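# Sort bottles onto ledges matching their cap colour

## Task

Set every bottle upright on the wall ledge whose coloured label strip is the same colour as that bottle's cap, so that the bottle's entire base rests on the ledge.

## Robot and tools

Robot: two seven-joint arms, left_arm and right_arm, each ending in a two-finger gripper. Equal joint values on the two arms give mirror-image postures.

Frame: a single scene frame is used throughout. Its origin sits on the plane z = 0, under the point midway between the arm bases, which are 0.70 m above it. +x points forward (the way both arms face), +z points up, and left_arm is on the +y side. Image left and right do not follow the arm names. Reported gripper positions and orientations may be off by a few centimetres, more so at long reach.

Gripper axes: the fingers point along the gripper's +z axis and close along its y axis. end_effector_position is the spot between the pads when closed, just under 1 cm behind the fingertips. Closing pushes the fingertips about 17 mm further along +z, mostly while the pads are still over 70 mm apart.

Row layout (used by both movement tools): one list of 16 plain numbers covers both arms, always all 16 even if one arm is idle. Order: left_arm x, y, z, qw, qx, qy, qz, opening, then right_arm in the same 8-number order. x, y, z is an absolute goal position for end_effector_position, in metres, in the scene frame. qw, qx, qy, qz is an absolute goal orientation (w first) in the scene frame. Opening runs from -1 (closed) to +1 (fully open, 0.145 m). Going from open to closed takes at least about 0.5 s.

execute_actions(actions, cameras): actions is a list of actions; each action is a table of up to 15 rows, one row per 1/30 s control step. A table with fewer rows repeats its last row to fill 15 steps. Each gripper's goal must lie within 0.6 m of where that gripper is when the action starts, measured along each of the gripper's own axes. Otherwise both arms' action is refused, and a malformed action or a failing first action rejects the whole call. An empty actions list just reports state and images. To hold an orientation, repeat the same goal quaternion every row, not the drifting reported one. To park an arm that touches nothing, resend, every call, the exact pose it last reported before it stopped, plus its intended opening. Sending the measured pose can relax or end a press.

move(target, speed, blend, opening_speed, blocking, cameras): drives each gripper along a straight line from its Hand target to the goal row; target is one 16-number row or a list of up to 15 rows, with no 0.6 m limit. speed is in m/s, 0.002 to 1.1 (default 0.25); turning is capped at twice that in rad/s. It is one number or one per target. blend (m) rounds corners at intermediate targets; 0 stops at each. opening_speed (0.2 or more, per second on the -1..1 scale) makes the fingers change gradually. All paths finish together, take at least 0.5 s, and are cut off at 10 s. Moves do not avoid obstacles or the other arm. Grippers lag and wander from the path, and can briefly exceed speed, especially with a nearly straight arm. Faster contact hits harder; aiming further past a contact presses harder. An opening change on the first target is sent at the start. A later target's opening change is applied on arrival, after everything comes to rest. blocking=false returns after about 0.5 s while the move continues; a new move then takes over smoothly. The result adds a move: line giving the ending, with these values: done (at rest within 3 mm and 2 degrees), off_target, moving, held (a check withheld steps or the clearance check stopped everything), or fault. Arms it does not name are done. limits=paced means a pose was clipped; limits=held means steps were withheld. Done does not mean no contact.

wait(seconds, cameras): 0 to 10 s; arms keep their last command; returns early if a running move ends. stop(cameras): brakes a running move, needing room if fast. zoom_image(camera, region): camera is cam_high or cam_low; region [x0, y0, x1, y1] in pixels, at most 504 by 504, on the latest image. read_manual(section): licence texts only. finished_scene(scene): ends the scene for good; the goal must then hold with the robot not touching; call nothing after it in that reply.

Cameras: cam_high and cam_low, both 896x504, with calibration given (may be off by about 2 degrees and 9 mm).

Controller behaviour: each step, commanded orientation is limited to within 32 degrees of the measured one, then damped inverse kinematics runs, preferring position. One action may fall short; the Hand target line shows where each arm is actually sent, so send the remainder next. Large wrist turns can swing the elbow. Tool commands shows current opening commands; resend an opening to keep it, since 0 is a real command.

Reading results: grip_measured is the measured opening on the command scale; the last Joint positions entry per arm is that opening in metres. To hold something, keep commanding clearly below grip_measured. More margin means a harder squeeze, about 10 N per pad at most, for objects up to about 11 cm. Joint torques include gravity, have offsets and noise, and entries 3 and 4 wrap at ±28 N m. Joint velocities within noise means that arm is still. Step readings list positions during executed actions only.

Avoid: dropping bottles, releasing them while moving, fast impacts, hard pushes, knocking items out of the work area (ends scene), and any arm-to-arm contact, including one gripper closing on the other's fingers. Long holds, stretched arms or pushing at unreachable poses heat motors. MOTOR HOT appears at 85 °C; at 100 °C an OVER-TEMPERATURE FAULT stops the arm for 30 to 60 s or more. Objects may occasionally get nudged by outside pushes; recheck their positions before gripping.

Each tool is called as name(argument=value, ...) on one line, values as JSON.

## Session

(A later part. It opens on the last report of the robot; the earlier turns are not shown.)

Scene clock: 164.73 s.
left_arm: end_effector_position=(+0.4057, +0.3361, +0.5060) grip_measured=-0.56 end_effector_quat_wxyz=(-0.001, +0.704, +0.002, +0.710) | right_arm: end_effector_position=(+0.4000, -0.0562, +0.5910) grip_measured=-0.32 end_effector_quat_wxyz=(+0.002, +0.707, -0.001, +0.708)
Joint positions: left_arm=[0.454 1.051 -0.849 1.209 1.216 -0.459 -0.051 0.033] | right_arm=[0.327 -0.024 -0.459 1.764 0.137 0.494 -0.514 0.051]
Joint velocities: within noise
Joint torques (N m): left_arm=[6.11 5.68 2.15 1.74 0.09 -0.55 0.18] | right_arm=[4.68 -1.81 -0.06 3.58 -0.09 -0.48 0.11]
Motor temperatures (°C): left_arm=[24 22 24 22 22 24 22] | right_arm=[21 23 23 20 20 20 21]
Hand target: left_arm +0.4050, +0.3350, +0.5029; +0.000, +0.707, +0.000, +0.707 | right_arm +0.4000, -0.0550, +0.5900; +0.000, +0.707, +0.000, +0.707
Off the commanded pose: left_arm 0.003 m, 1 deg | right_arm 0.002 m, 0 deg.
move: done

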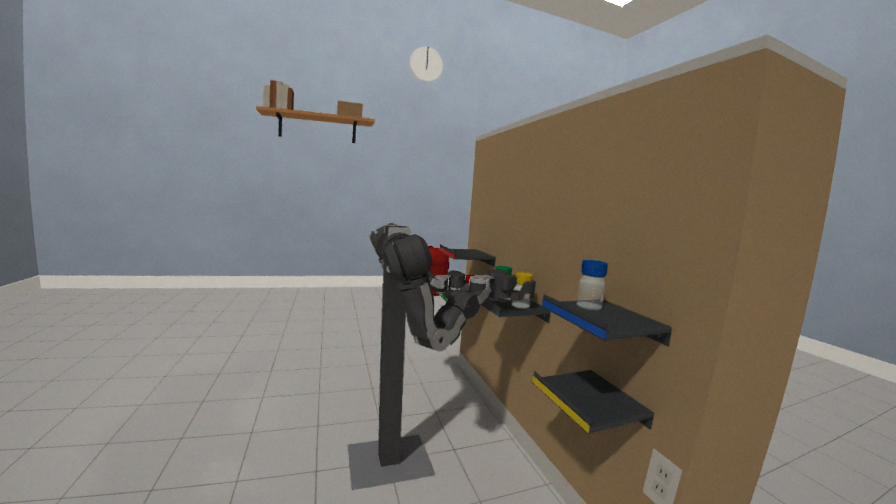

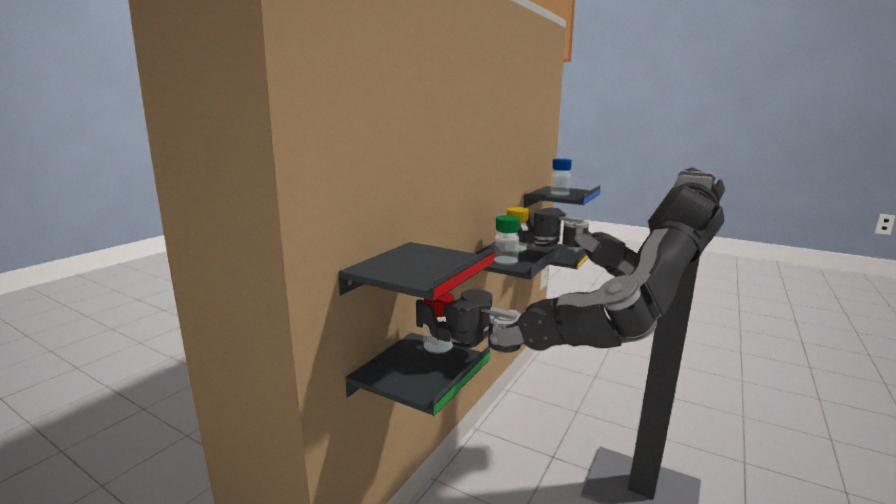

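move(target=[[0.40,0.335,0.535,0,0.7071,0,0.7071,-0.8,0.39,-0.06,0.64,0,0.7071,0,0.7071,-0.8],[0.26,0.33,0.54,0,0.7071,0,0.7071,-0.8,0.25,-0.09,0.63,0,0.7071,0,0.7071,-0.8],[0.25,0.335,0.72,0,0.7071,0,0.7071,-0.8,0.25,-0.33,0.53,0,0.7071,0,0.7071,-0.8],[0.33,0.345,0.735,0,0.7071,0,0.7071,-0.8,0.33,-0.35,0.53,0,0.7071,0,0.7071,-0.8],[0.40,0.355,0.705,0,0.7071,0,0.7071,-0.8,0.40,-0.355,0.497,0,0.7071,0,0.7071,-0.8]], speed=0.25, blend=[0.0,0.02,0.02,0.02,0])

zoom_image(camera="cam_low", region=[380, 120, 640, 370])

zoom_image(camera="cam_high", region=[440, 200, 680, 430])

Scene clock: 186.53 s.
left_arm: end_effector_position=(+0.2679, +0.3315, +0.5400) grip_measured=-0.56 end_effector_quat_wxyz=(-0.016, +0.745, -0.002, +0.666) | right_arm: end_effector_position=(+0.2841, -0.0781, +0.6293) grip_measured=-0.32 end_effector_quat_wxyz=(-0.011, +0.709, +0.008, +0.705)
Joint positions: left_arm=[0.644 1.743 -1.564 1.94 1.337 -0.78 -0.325 0.033] | right_arm=[0.012 0.121 -0.579 2.415 0.163 0.785 -0.669 0.051]
Joint velocities: within noise
Joint torques (N m): left_arm=[2.78 4.89 1.46 0.9 -0.01 -0.88 0.22] | right_arm=[2.44 -0.83 0.58 3.86 -0.22 -0.36 -0.05]
Motor temperatures (°C): left_arm=[24 23 24 21 21 24 22] | right_arm=[22 23 23 20 20 20 21]
Hand target: left_arm +0.2679, +0.3301, +0.5398; -0.012, +0.744, -0.003, +0.668 | right_arm +0.2840, -0.0792, +0.6303; -0.010, +0.708, +0.007, +0.706
Off the commanded pose: left_arm 0.213 m, 7 deg | right_arm 0.328 m, 2 deg.
joint sent to its limit (left arm) — joint 3 (upper arm roll), lower limit; joint 6 (wrist pitch), lower limit.
move: held (right_arm; a check stopped the path), off_target (left_arm; braked when a check withheld steps of right_arm); path passed 1 of 5 targets; limits=held
pose unreachable (right arm): on one or more control steps of this call, first in action 0 (counted from 0), this arm could not follow its commanded pose, so it was not sent that pose on those steps. It may still have moved: this result reports where it is.
cause: moving toward the commanded pose would bring two parts of the arm too close to each other (joints 4 (elbow) and 5 (forearm roll) lie between them).

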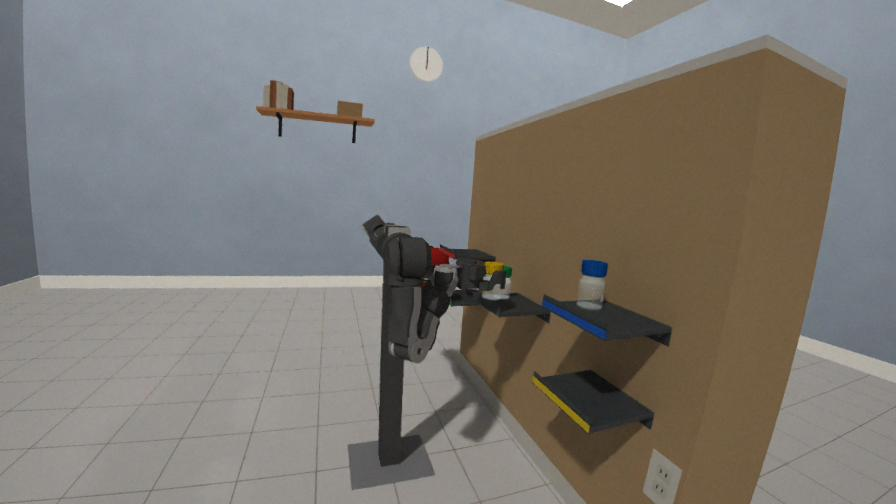

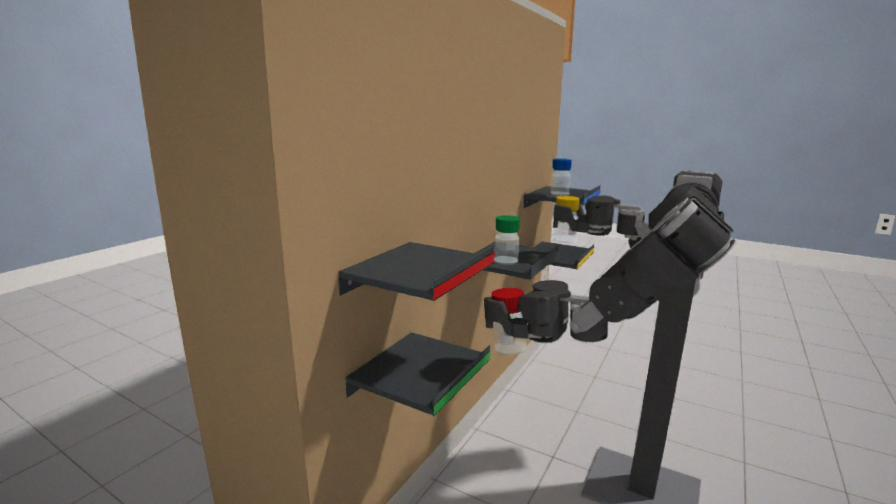

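Scaled by 1.938 from the camera's 896x504 image, which has a finer 1280x720 frame.

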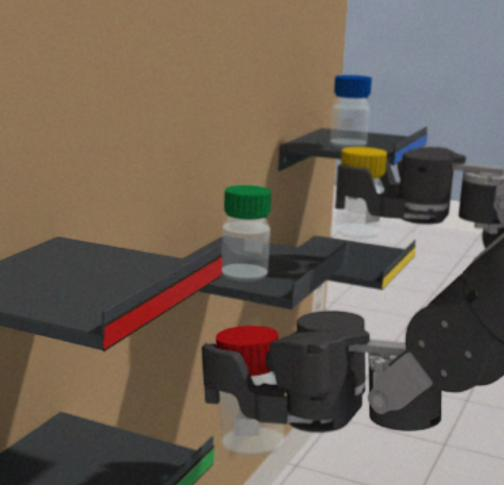

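Scaled by 2.100 from the camera's 896x504 image, which has a finer 1280x720 frame.

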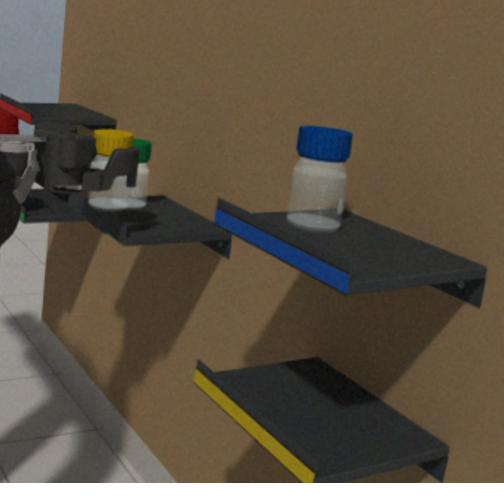

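move(target=[[0.25,0.22,0.48,0,0.7071,0,0.7071,-0.8,0.29,-0.19,0.62,0,0.7071,0,0.7071,-0.8],[0.25,0.12,0.45,0,0.7071,0,0.7071,-0.8,0.275,-0.2,0.54,0,0.7071,0,0.7071,-0.8],[0.245,0.25,0.50,0,0.7071,0,0.7071,-0.8,0.26,-0.33,0.53,0,0.7071,0,0.7071,-0.8],[0.245,0.27,0.66,0,0.7071,0,0.7071,-0.8,0.33,-0.35,0.53,0,0.7071,0,0.7071,-0.8],[0.265,0.29,0.71,0,0.7071,0,0.7071,-0.8,0.40,-0.355,0.51,0,0.7071,0,0.7071,-0.8]], speed=0.25, blend=[0.0,0.02,0.02,0.02,0])

zoom_image(camera="cam_low", region=[380, 120, 640, 370])

zoom_image(camera="cam_high", region=[440, 200, 680, 430])

Scene clock: 212.80 s.
left_arm: end_effector_position=(+0.2659, +0.2897, +0.7101) grip_measured=-0.56 end_effector_quat_wxyz=(-0.062, +0.703, +0.036, +0.707) | right_arm: end_effector_position=(+0.3999, -0.3555, +0.5081) grip_measured=-0.32 end_effector_quat_wxyz=(+0.001, +0.711, -0.002, +0.703)
Joint positions: left_arm=[1.677 2.01 -1.563 2.417 1.584 0.114 -0.544 0.033] | right_arm=[0.179 0.724 0.007 1.179 0.712 -0.102 0.259 0.051]
Joint velocities: within noise
Joint torques (N m): left_arm=[2.1 -0.17 1.68 -0.23 -0.08 -0.68 0.2] | right_arm=[4.6 6.03 3.1 3.21 0.28 -0.74 0.17]
Motor temperatures (°C): left_arm=[23 23 24 21 21 25 21] | right_arm=[22 23 22 20 20 20 21]
Hand target: left_arm +0.2660, +0.2897, +0.7100; -0.059, +0.703, +0.037, +0.708 | right_arm +0.4000, -0.3550, +0.5101; +0.000, +0.707, +0.000, +0.707
Off the commanded pose: left_arm 0.001 m, 8 deg | right_arm 0.002 m, 1 deg.
joint sent to its limit (left arm) — joint 2 (shoulder roll), upper limit; joint 3 (upper arm roll), lower limit; joint 5 (forearm roll), upper limit. The joint targets are off in orientation, not in position.
move: off_target (left_arm)

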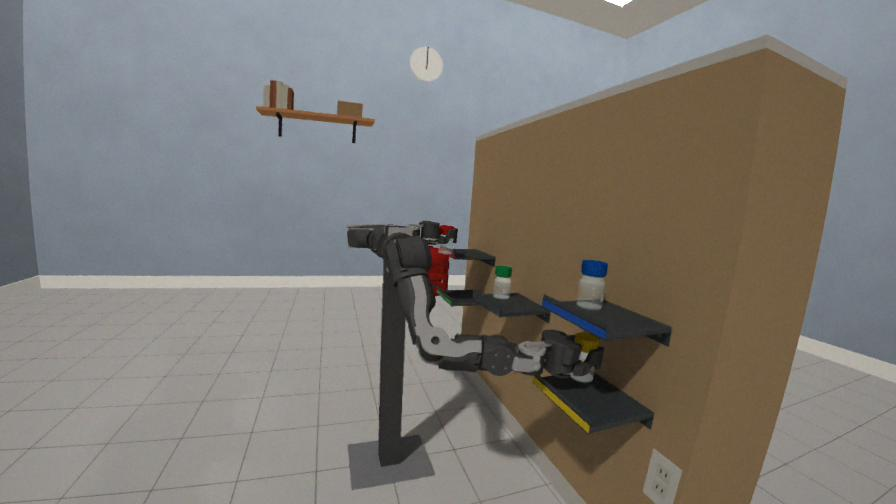

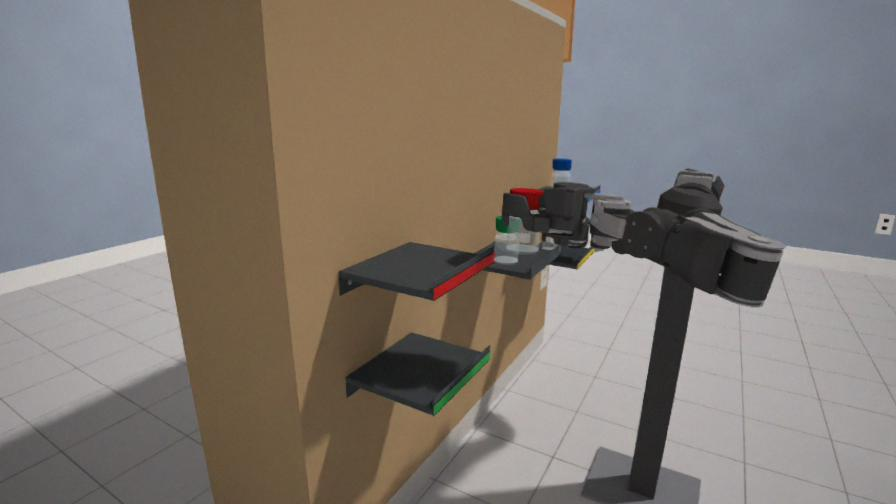

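Scaled by 1.938 from the camera's 896x504 image, which has a finer 1280x720 frame.

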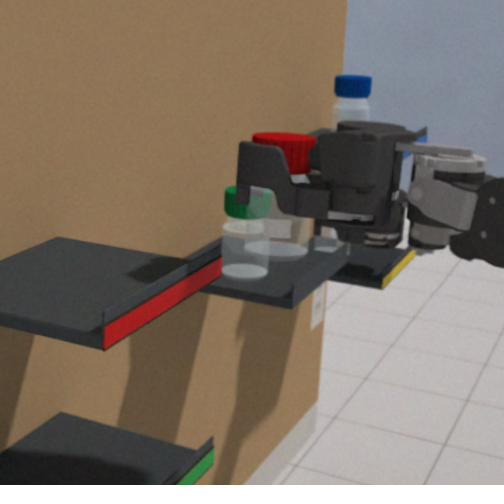

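Scaled by 2.100 from the camera's 896x504 image, which has a finer 1280x720 frame.

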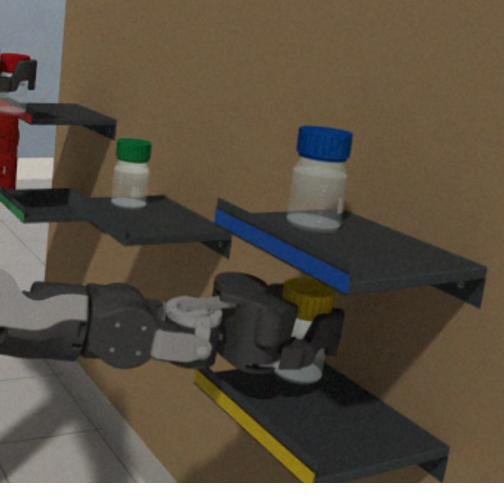

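move(target=[[0.33,0.33,0.735,0,0.7071,0,0.7071,-0.8,0.40,-0.355,0.49,0,0.7071,0,0.7071,-0.8],[0.40,0.35,0.71,0,0.7071,0,0.7071,-0.8,0.40,-0.355,0.479,0,0.7071,0,0.7071,-0.8]], speed=0.2)

zoom_image(camera="cam_low", region=[380, 120, 640, 370])

zoom_image(camera="cam_high", region=[440, 200, 680, 430])

Scene clock: 222.37 s.
left_arm: end_effector_position=(+0.4000, +0.3505, +0.7094) grip_measured=-0.56 end_effector_quat_wxyz=(-0.001, +0.710, +0.002, +0.705) | right_arm: end_effector_position=(+0.4013, -0.3572, +0.4919) grip_measured=-0.33 end_effector_quat_wxyz=(+0.003, +0.691, +0.001, +0.723)
Joint positions: left_arm=[1.622 1.47 -1.562 1.574 1.578 0.066 -0.108 0.033] | right_arm=[0.218 0.683 -0.031 1.043 0.699 -0.257 0.307 0.051]
Joint velocities: within noise
Joint torques (N m): left_arm=[5.76 -0.15 3.47 0.24 0.02 -0.95 0.19] | right_arm=[3.1 4.92 0.16 1.81 0.13 0.3 -0.02]
Motor temperatures (°C): left_arm=[23 22 24 21 21 25 21] | right_arm=[22 23 23 20 20 21 21]
Hand target: left_arm +0.4000, +0.3500, +0.7099; +0.000, +0.707, +0.000, +0.707 | right_arm +0.3996, -0.3549, +0.4792; +0.000, +0.707, +0.000, +0.707
Off the commanded pose: left_arm 0.001 m, 0 deg | right_arm 0.013 m, 3 deg.
move: off_target (right_arm)

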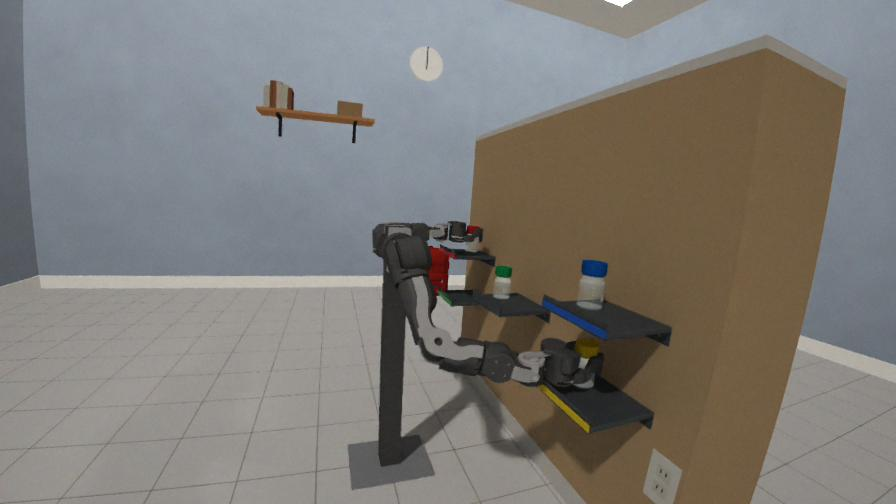

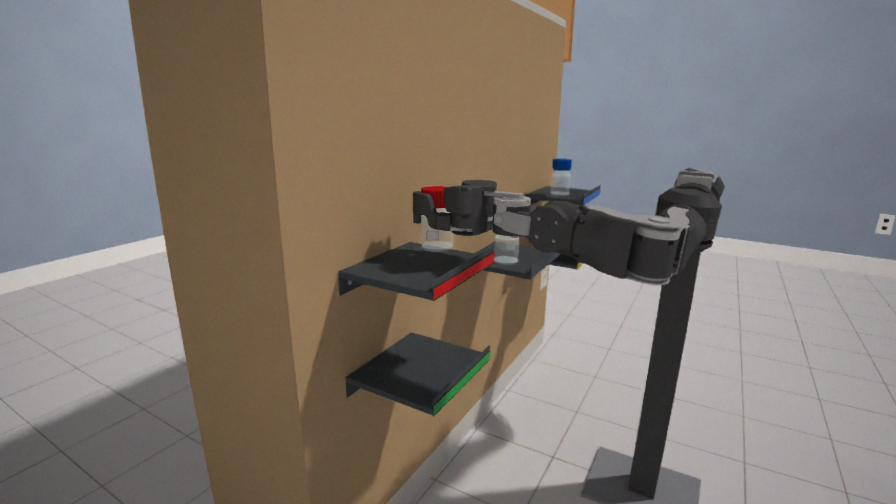

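Scaled by 1.938 from the camera's 896x504 image, which has a finer 1280x720 frame.

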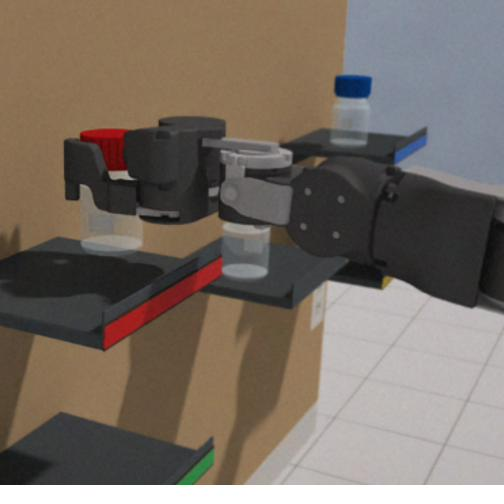

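Scaled by 2.100 from the camera's 896x504 image, which has a finer 1280x720 frame.

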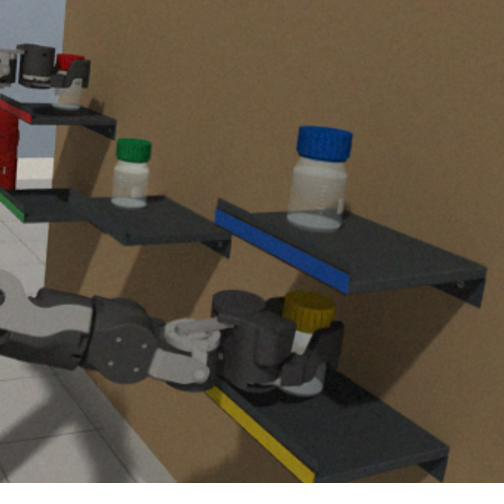

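move(target=[[0.40,0.35,0.70,0,0.7071,0,0.7071,-0.8,0.40,-0.355,0.491,0,0.7071,0,0.7071,0.2],[0.40,0.35,0.689,0,0.7071,0,0.7071,-0.8,0.27,-0.34,0.51,0,0.7071,0,0.7071,0.2]], speed=0.2)

zoom_image(camera="cam_low", region=[380, 120, 640, 370])

zoom_image(camera="cam_high", region=[440, 200, 680, 430])

Scene clock: 234.73 s.
left_arm: end_effector_position=(+0.4000, +0.3510, +0.6979) grip_measured=-0.56 end_effector_quat_wxyz=(+0.000, +0.696, +0.003, +0.718) | right_arm: end_effector_position=(+0.2698, -0.3400, +0.5078) grip_measured=+0.20 end_effector_quat_wxyz=(+0.001, +0.710, -0.002, +0.705)
Joint positions: left_arm=[1.546 1.471 -1.561 1.574 1.57 -0.046 -0.108 0.033] | right_arm=[-0.618 0.684 0.416 1.718 0.81 -0.219 0.222 0.09]
Joint velocities: within noise
Joint torques (N m): left_arm=[3.44 0.33 2.7 0.46 0 -0.2 0.19] | right_arm=[0.59 5.26 3.97 3.51 0.34 -0.55 0.13]
Motor temperatures (°C): left_arm=[23 22 24 21 21 25 21] | right_arm=[22 23 23 20 20 20 21]
Hand target: left_arm +0.3999, +0.3501, +0.6891; +0.000, +0.707, +0.000, +0.707 | right_arm +0.2700, -0.3399, +0.5100; +0.000, +0.707, +0.000, +0.707
Off the commanded pose: left_arm 0.009 m, 2 deg | right_arm 0.002 m, 0 deg.
move: off_target (left_arm)

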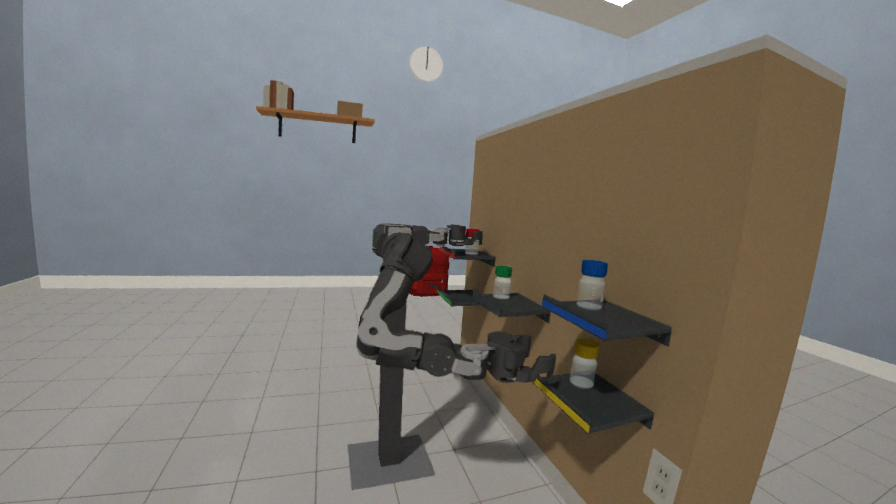

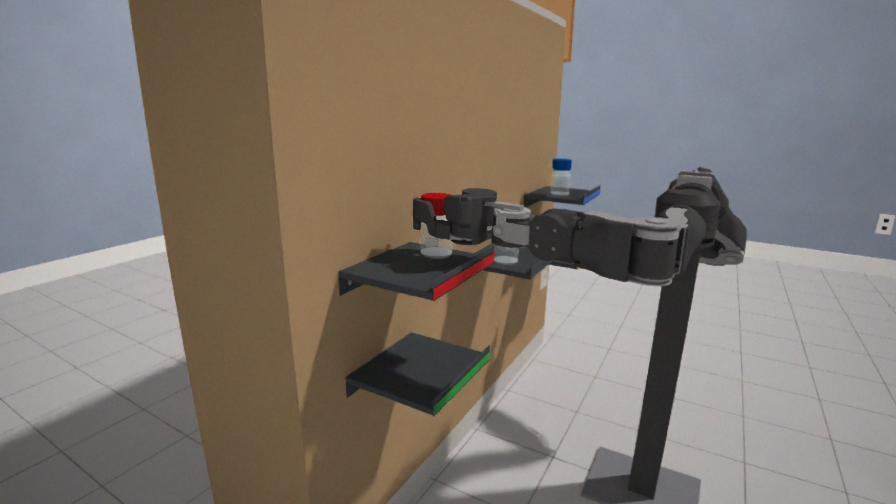

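Scaled by 1.938 from the camera's 896x504 image, which has a finer 1280x720 frame.

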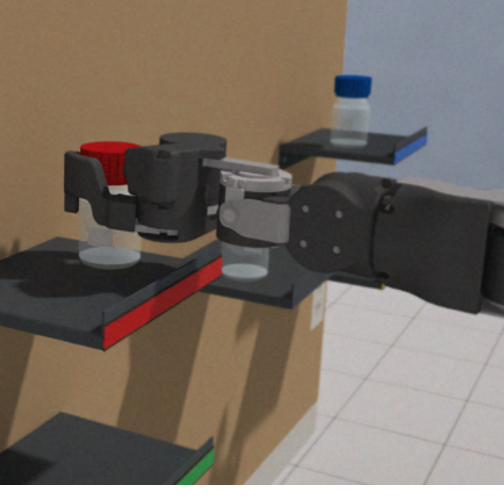

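Scaled by 2.100 from the camera's 896x504 image, which has a finer 1280x720 frame.

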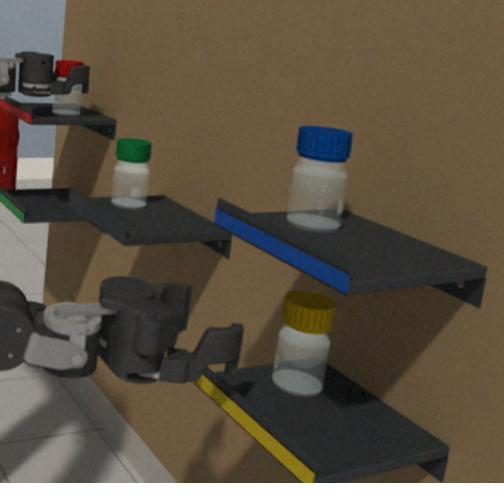

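move(target=[[0.40,0.35,0.697,0,0.7071,0,0.7071,0.2,0.27,-0.34,0.51,0,0.7071,0,0.7071,0.2],[0.265,0.31,0.715,0,0.7071,0,0.7071,0.2,0.27,-0.34,0.51,0,0.7071,0,0.7071,0.2],[0.25,0.25,0.50,0,0.7071,0,0.7071,0.2,0.27,-0.34,0.51,0,0.7071,0,0.7071,0.2],[0.25,0.1,0.48,0,0.7071,0,0.7071,0.7,0.27,-0.34,0.51,0,0.7071,0,0.7071,0.2],[0.27,0.05,0.598,0,0.7071,0,0.7071,0.7,0.27,-0.34,0.51,0,0.7071,0,0.7071,0.2],[0.34,0.045,0.595,0,0.7071,0,0.7071,0.7,0.27,-0.34,0.51,0,0.7071,0,0.7071,0.2]], speed=0.3, blend=[0,0,0.02,0,0.02,0])

zoom_image(camera="cam_low", region=[380, 120, 640, 370])

zoom_image(camera="cam_high", region=[440, 200, 680, 430])

Scene clock: 255.07 s.
left_arm: end_effector_position=(+0.3401, +0.0463, +0.5970) grip_measured=+0.70 end_effector_quat_wxyz=(-0.002, +0.705, +0.002, +0.709) | right_arm: end_effector_position=(+0.2698, -0.3400, +0.5078) grip_measured=+0.20 end_effector_quat_wxyz=(+0.000, +0.710, -0.002, +0.705)
Joint positions: left_arm=[0.707 0.454 -1.207 2.029 0.836 0.231 -1.344 0.125] | right_arm=[-0.618 0.684 0.416 1.718 0.81 -0.219 0.222 0.09]
Joint velocities: within noise
Joint torques (N m): left_arm=[6.16 -0.44 1.72 2.97 -0.32 -0.3 0.23] | right_arm=[0.54 5.21 4.05 3.36 0.3 -0.52 0.16]
Motor temperatures (°C): left_arm=[23 21 25 21 21 25 21] | right_arm=[21 24 23 20 20 20 21]
Hand target: left_arm +0.3400, +0.0451, +0.5950; +0.000, +0.707, +0.000, +0.707 | right_arm +0.2700, -0.3400, +0.5100; +0.000, +0.707, +0.000, +0.707
Off the commanded pose: left_arm 0.002 m, 0 deg | right_arm 0.002 m, 0 deg.
move: done

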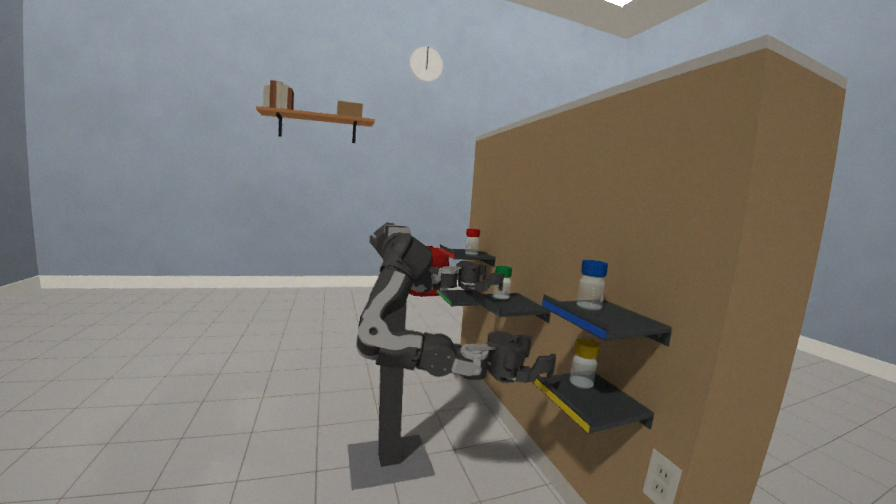

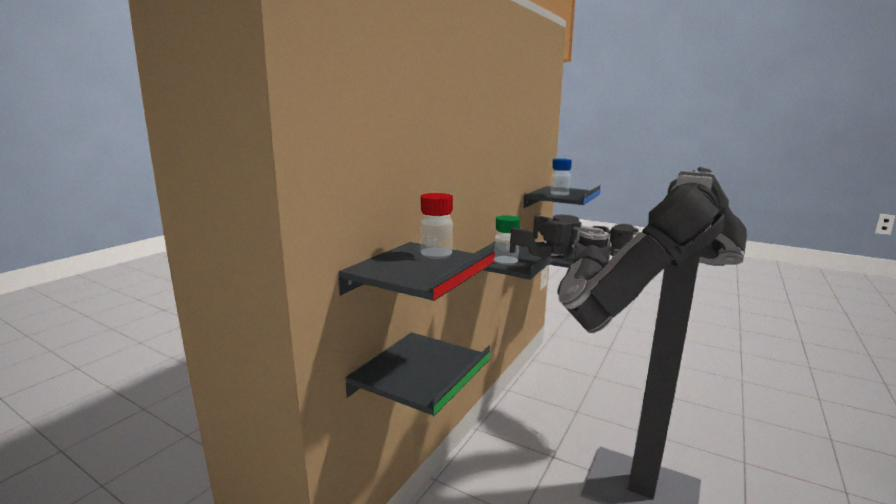

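Scaled by 1.938 from the camera's 896x504 image, which has a finer 1280x720 frame.

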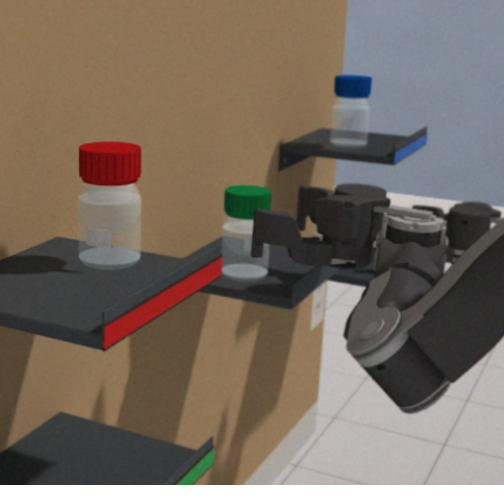

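Scaled by 2.100 from the camera's 896x504 image, which has a finer 1280x720 frame.

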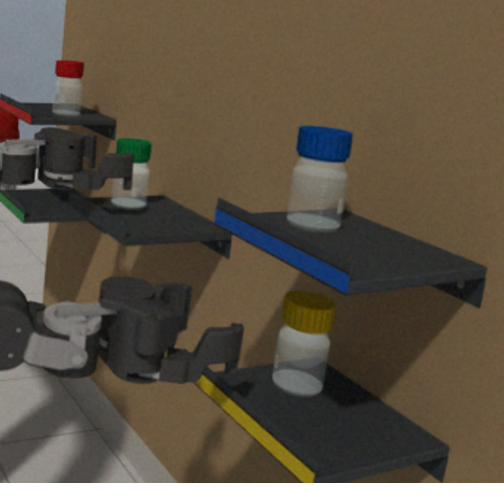

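move(target=[[0.39,0.045,0.594,0,0.7071,0,0.7071,0.7,0.27,-0.34,0.51,0,0.7071,0,0.7071,0.2],[0.39,0.045,0.594,0,0.7071,0,0.7071,-0.8,0.27,-0.34,0.51,0,0.7071,0,0.7071,0.2],[0.38,0.05,0.65,0,0.7071,0,0.7071,-0.8,0.27,-0.34,0.51,0,0.7071,0,0.7071,0.2],[0.275,0.15,0.62,0,0.7071,0,0.7071,-0.8,0.27,-0.34,0.51,0,0.7071,0,0.7071,0.2],[0.265,0.34,0.545,0,0.7071,0,0.7071,-0.8,0.27,-0.34,0.51,0,0.7071,0,0.7071,0.2],[0.33,0.355,0.545,0,0.7071,0,0.7071,-0.8,0.27,-0.34,0.51,0,0.7071,0,0.7071,0.2],[0.40,0.36,0.517,0,0.7071,0,0.7071,-0.8,0.27,-0.34,0.51,0,0.7071,0,0.7071,0.2]], speed=0.25, blend=[0,0,0.02,0.02,0.01,0.02,0], opening_speed=3)

zoom_image(camera="cam_low", region=[380, 150, 640, 410])

Scene clock: 272.57 s.
left_arm: end_effector_position=(+0.4000, +0.3595, +0.5154) grip_measured=-0.57 end_effector_quat_wxyz=(-0.001, +0.709, +0.001, +0.705) | right_arm: end_effector_position=(+0.2698, -0.3400, +0.5078) grip_measured=+0.20 end_effector_quat_wxyz=(+0.000, +0.710, -0.002, +0.705)
Joint positions: left_arm=[0.874 1.191 -1.503 1.185 1.55 -0.627 0.006 0.033] | right_arm=[-0.618 0.684 0.416 1.718 0.81 -0.219 0.222 0.09]
Joint velocities: within noise
Joint torques (N m): left_arm=[6.98 5.21 3.03 0.28 0.19 -0.78 0.24] | right_arm=[0.73 5.26 4 3.43 0.34 -0.52 0.15]
Motor temperatures (°C): left_arm=[24 22 24 21 22 25 21] | right_arm=[21 24 24 20 20 21 21]
Hand target: left_arm +0.4000, +0.3601, +0.5171; +0.000, +0.707, +0.000, +0.707 | right_arm +0.2700, -0.3400, +0.5100; +0.000, +0.707, +0.000, +0.707
Off the commanded pose: left_arm 0.002 m, 0 deg | right_arm 0.002 m, 0 deg.
move: done

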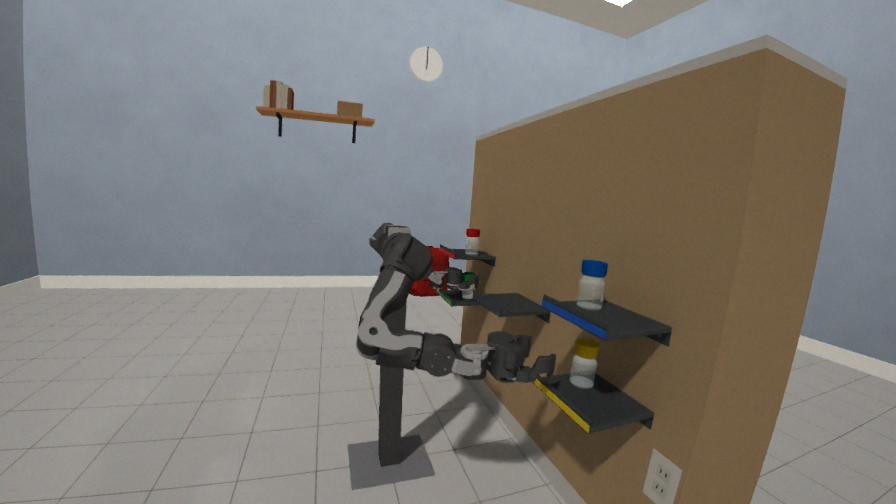

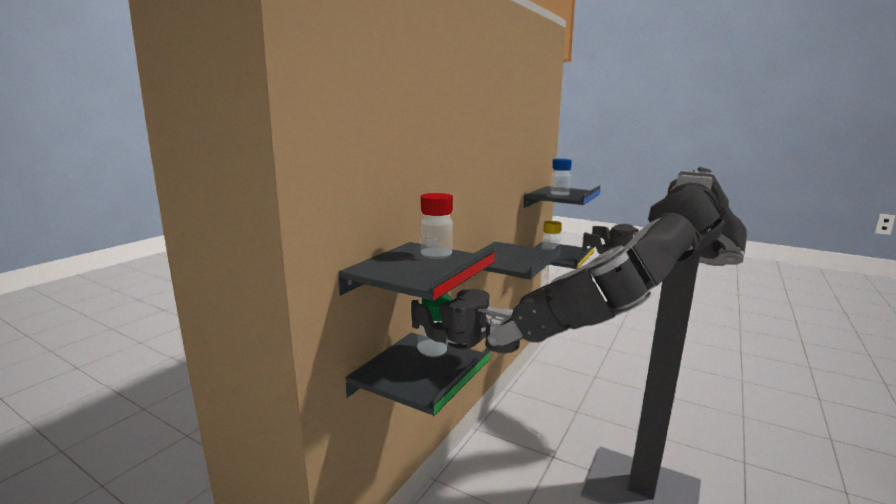

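Scaled by 1.938 from the camera's 896x504 image, which has a finer 1280x720 frame.

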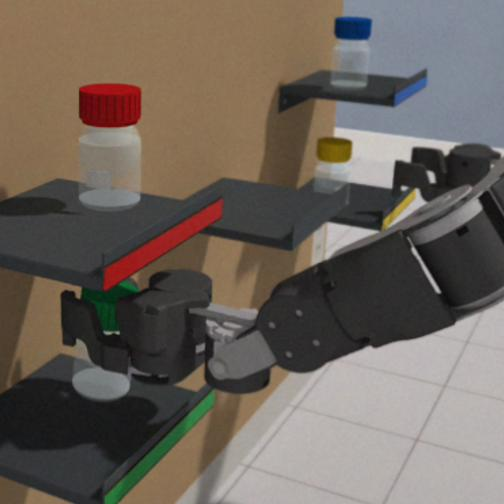

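move(target=[0.40,0.36,0.501,0,0.7071,0,0.7071,-0.8,0.27,-0.34,0.51,0,0.7071,0,0.7071,0.2], speed=0.1, cameras=["cam_low"])

Scene clock: 276.60 s.
left_arm: end_effector_position=(+0.4016, +0.3642, +0.5126) grip_measured=-0.57 end_effector_quat_wxyz=(-0.005, +0.693, +0.003, +0.721) | right_arm: end_effector_position=(+0.2698, -0.3400, +0.5078) grip_measured=+0.20 end_effector_quat_wxyz=(+0.000, +0.710, -0.002, +0.705)
Joint positions: left_arm=[0.855 1.153 -1.505 1.119 1.57 -0.695 0.032 0.033] | right_arm=[-0.618 0.684 0.416 1.718 0.81 -0.219 0.222 0.09]
Joint velocities: within noise
Joint torques (N m): left_arm=[4.63 3.13 0.75 0.08 0.18 -0.04 0.21] | right_arm=[0.65 5.39 4.01 3.44 0.31 -0.53 0.15]
Motor temperatures (°C): left_arm=[24 22 24 21 22 25 21] | right_arm=[21 24 24 20 20 21 21]
Hand target: left_arm +0.3997, +0.3600, +0.5012; +0.000, +0.707, +0.000, +0.707 | right_arm +0.2700, -0.3400, +0.5100; +0.000, +0.707, +0.000, +0.707
Off the commanded pose: left_arm 0.012 m, 2 deg | right_arm 0.002 m, 0 deg.
move: off_target (left_arm)
Images, in order (width x height): cam_low 896x504.

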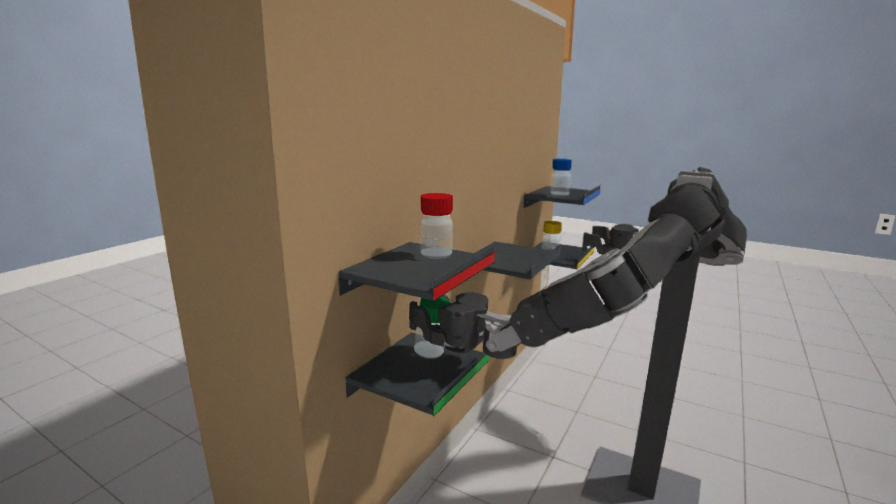

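Contact confirmed. Relax, release, retract.

move(target=[[0.401,0.363,0.5115,0,0.7071,0,0.7071,-0.8,0.27,-0.34,0.51,0,0.7071,0,0.7071,0.2],[0.401,0.363,0.5115,0,0.7071,0,0.7071,0.2,0.27,-0.34,0.51,0,0.7071,0,0.7071,0.2],[0.27,0.345,0.525,0,0.7071,0,0.7071,0.2,0.26,-0.33,0.51,0,0.7071,0,0.7071,0.2]])

zoom_image(camera="cam_low", region=[330, 130, 630, 420])

Scene clock: 285.50 s.
left_arm: end_effector_position=(+0.2704, +0.3462, +0.5270) grip_measured=+0.20 end_effector_quat_wxyz=(-0.011, +0.754, -0.004, +0.657) | right_arm: end_effector_position=(+0.2601, -0.3286, +0.5080) grip_measured=+0.20 end_effector_quat_wxyz=(-0.004, +0.710, +0.002, +0.704)
Joint positions: left_arm=[0.627 1.713 -1.563 1.837 1.415 -0.788 -0.209 0.09] | right_arm=[-0.673 0.655 0.426 1.778 0.793 -0.23 0.211 0.09]
Joint velocities: within noise
Joint torques (N m): left_arm=[2.81 4.92 1.43 1.21 0 -0.62 -0.05] | right_arm=[0.59 3.97 4.12 3.6 0.19 -0.54 -0.15]
Motor temperatures (°C): left_arm=[24 22 24 21 22 25 21] | right_arm=[21 24 24 20 20 21 21]
Hand target: left_arm +0.2703, +0.3449, +0.5252; -0.010, +0.755, -0.003, +0.656 | right_arm +0.2600, -0.3300, +0.5100; +0.000, +0.707, +0.000, +0.707
Off the commanded pose: left_arm 0.002 m, 8 deg | right_arm 0.002 m, 1 deg.
joint read past its limit (left arm) — joint 6 (wrist pitch), lower limit.
joint sent to its limit (left arm) — joint 3 (upper arm roll), lower limit; joint 6 (wrist pitch), lower limit. The joint targets are off in orientation, not in position.
move: off_target (left_arm)

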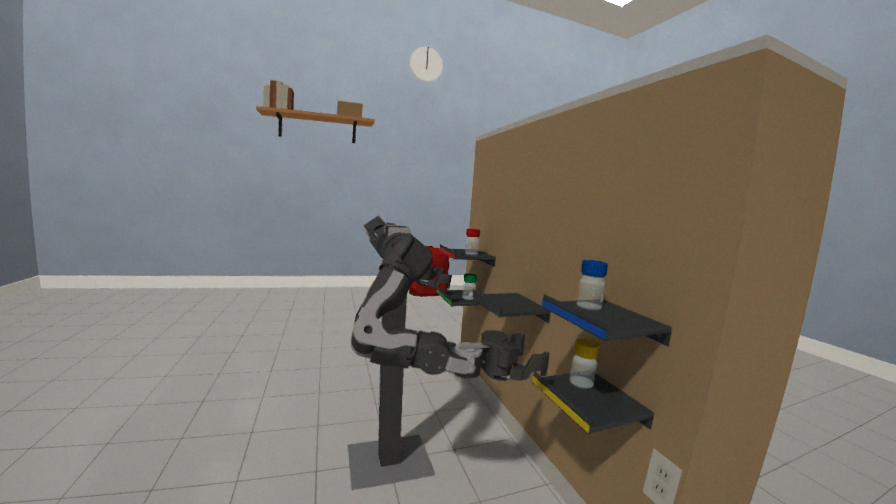

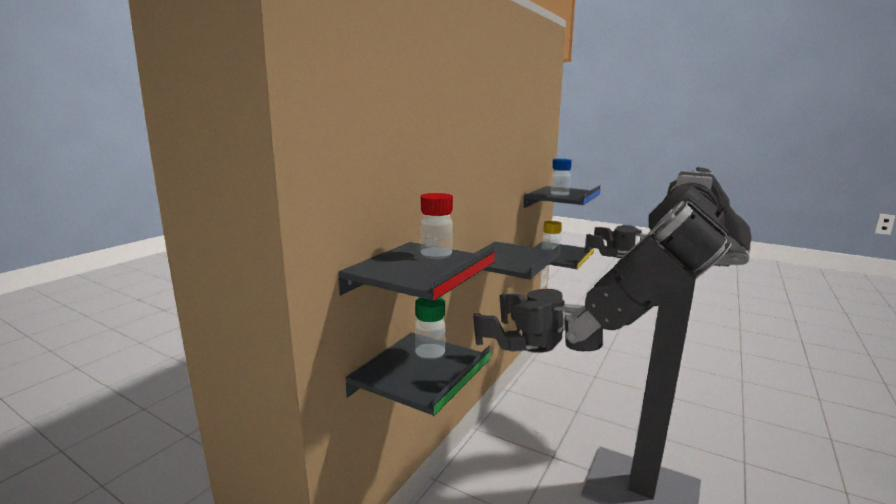

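Scaled by 1.680 from the camera's 896x504 image, which has a finer 1280x720 frame.

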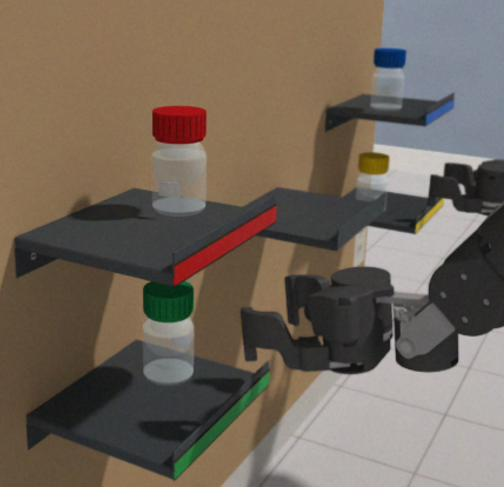

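finished_scene(scene=2)

The scene is finished: the task was done.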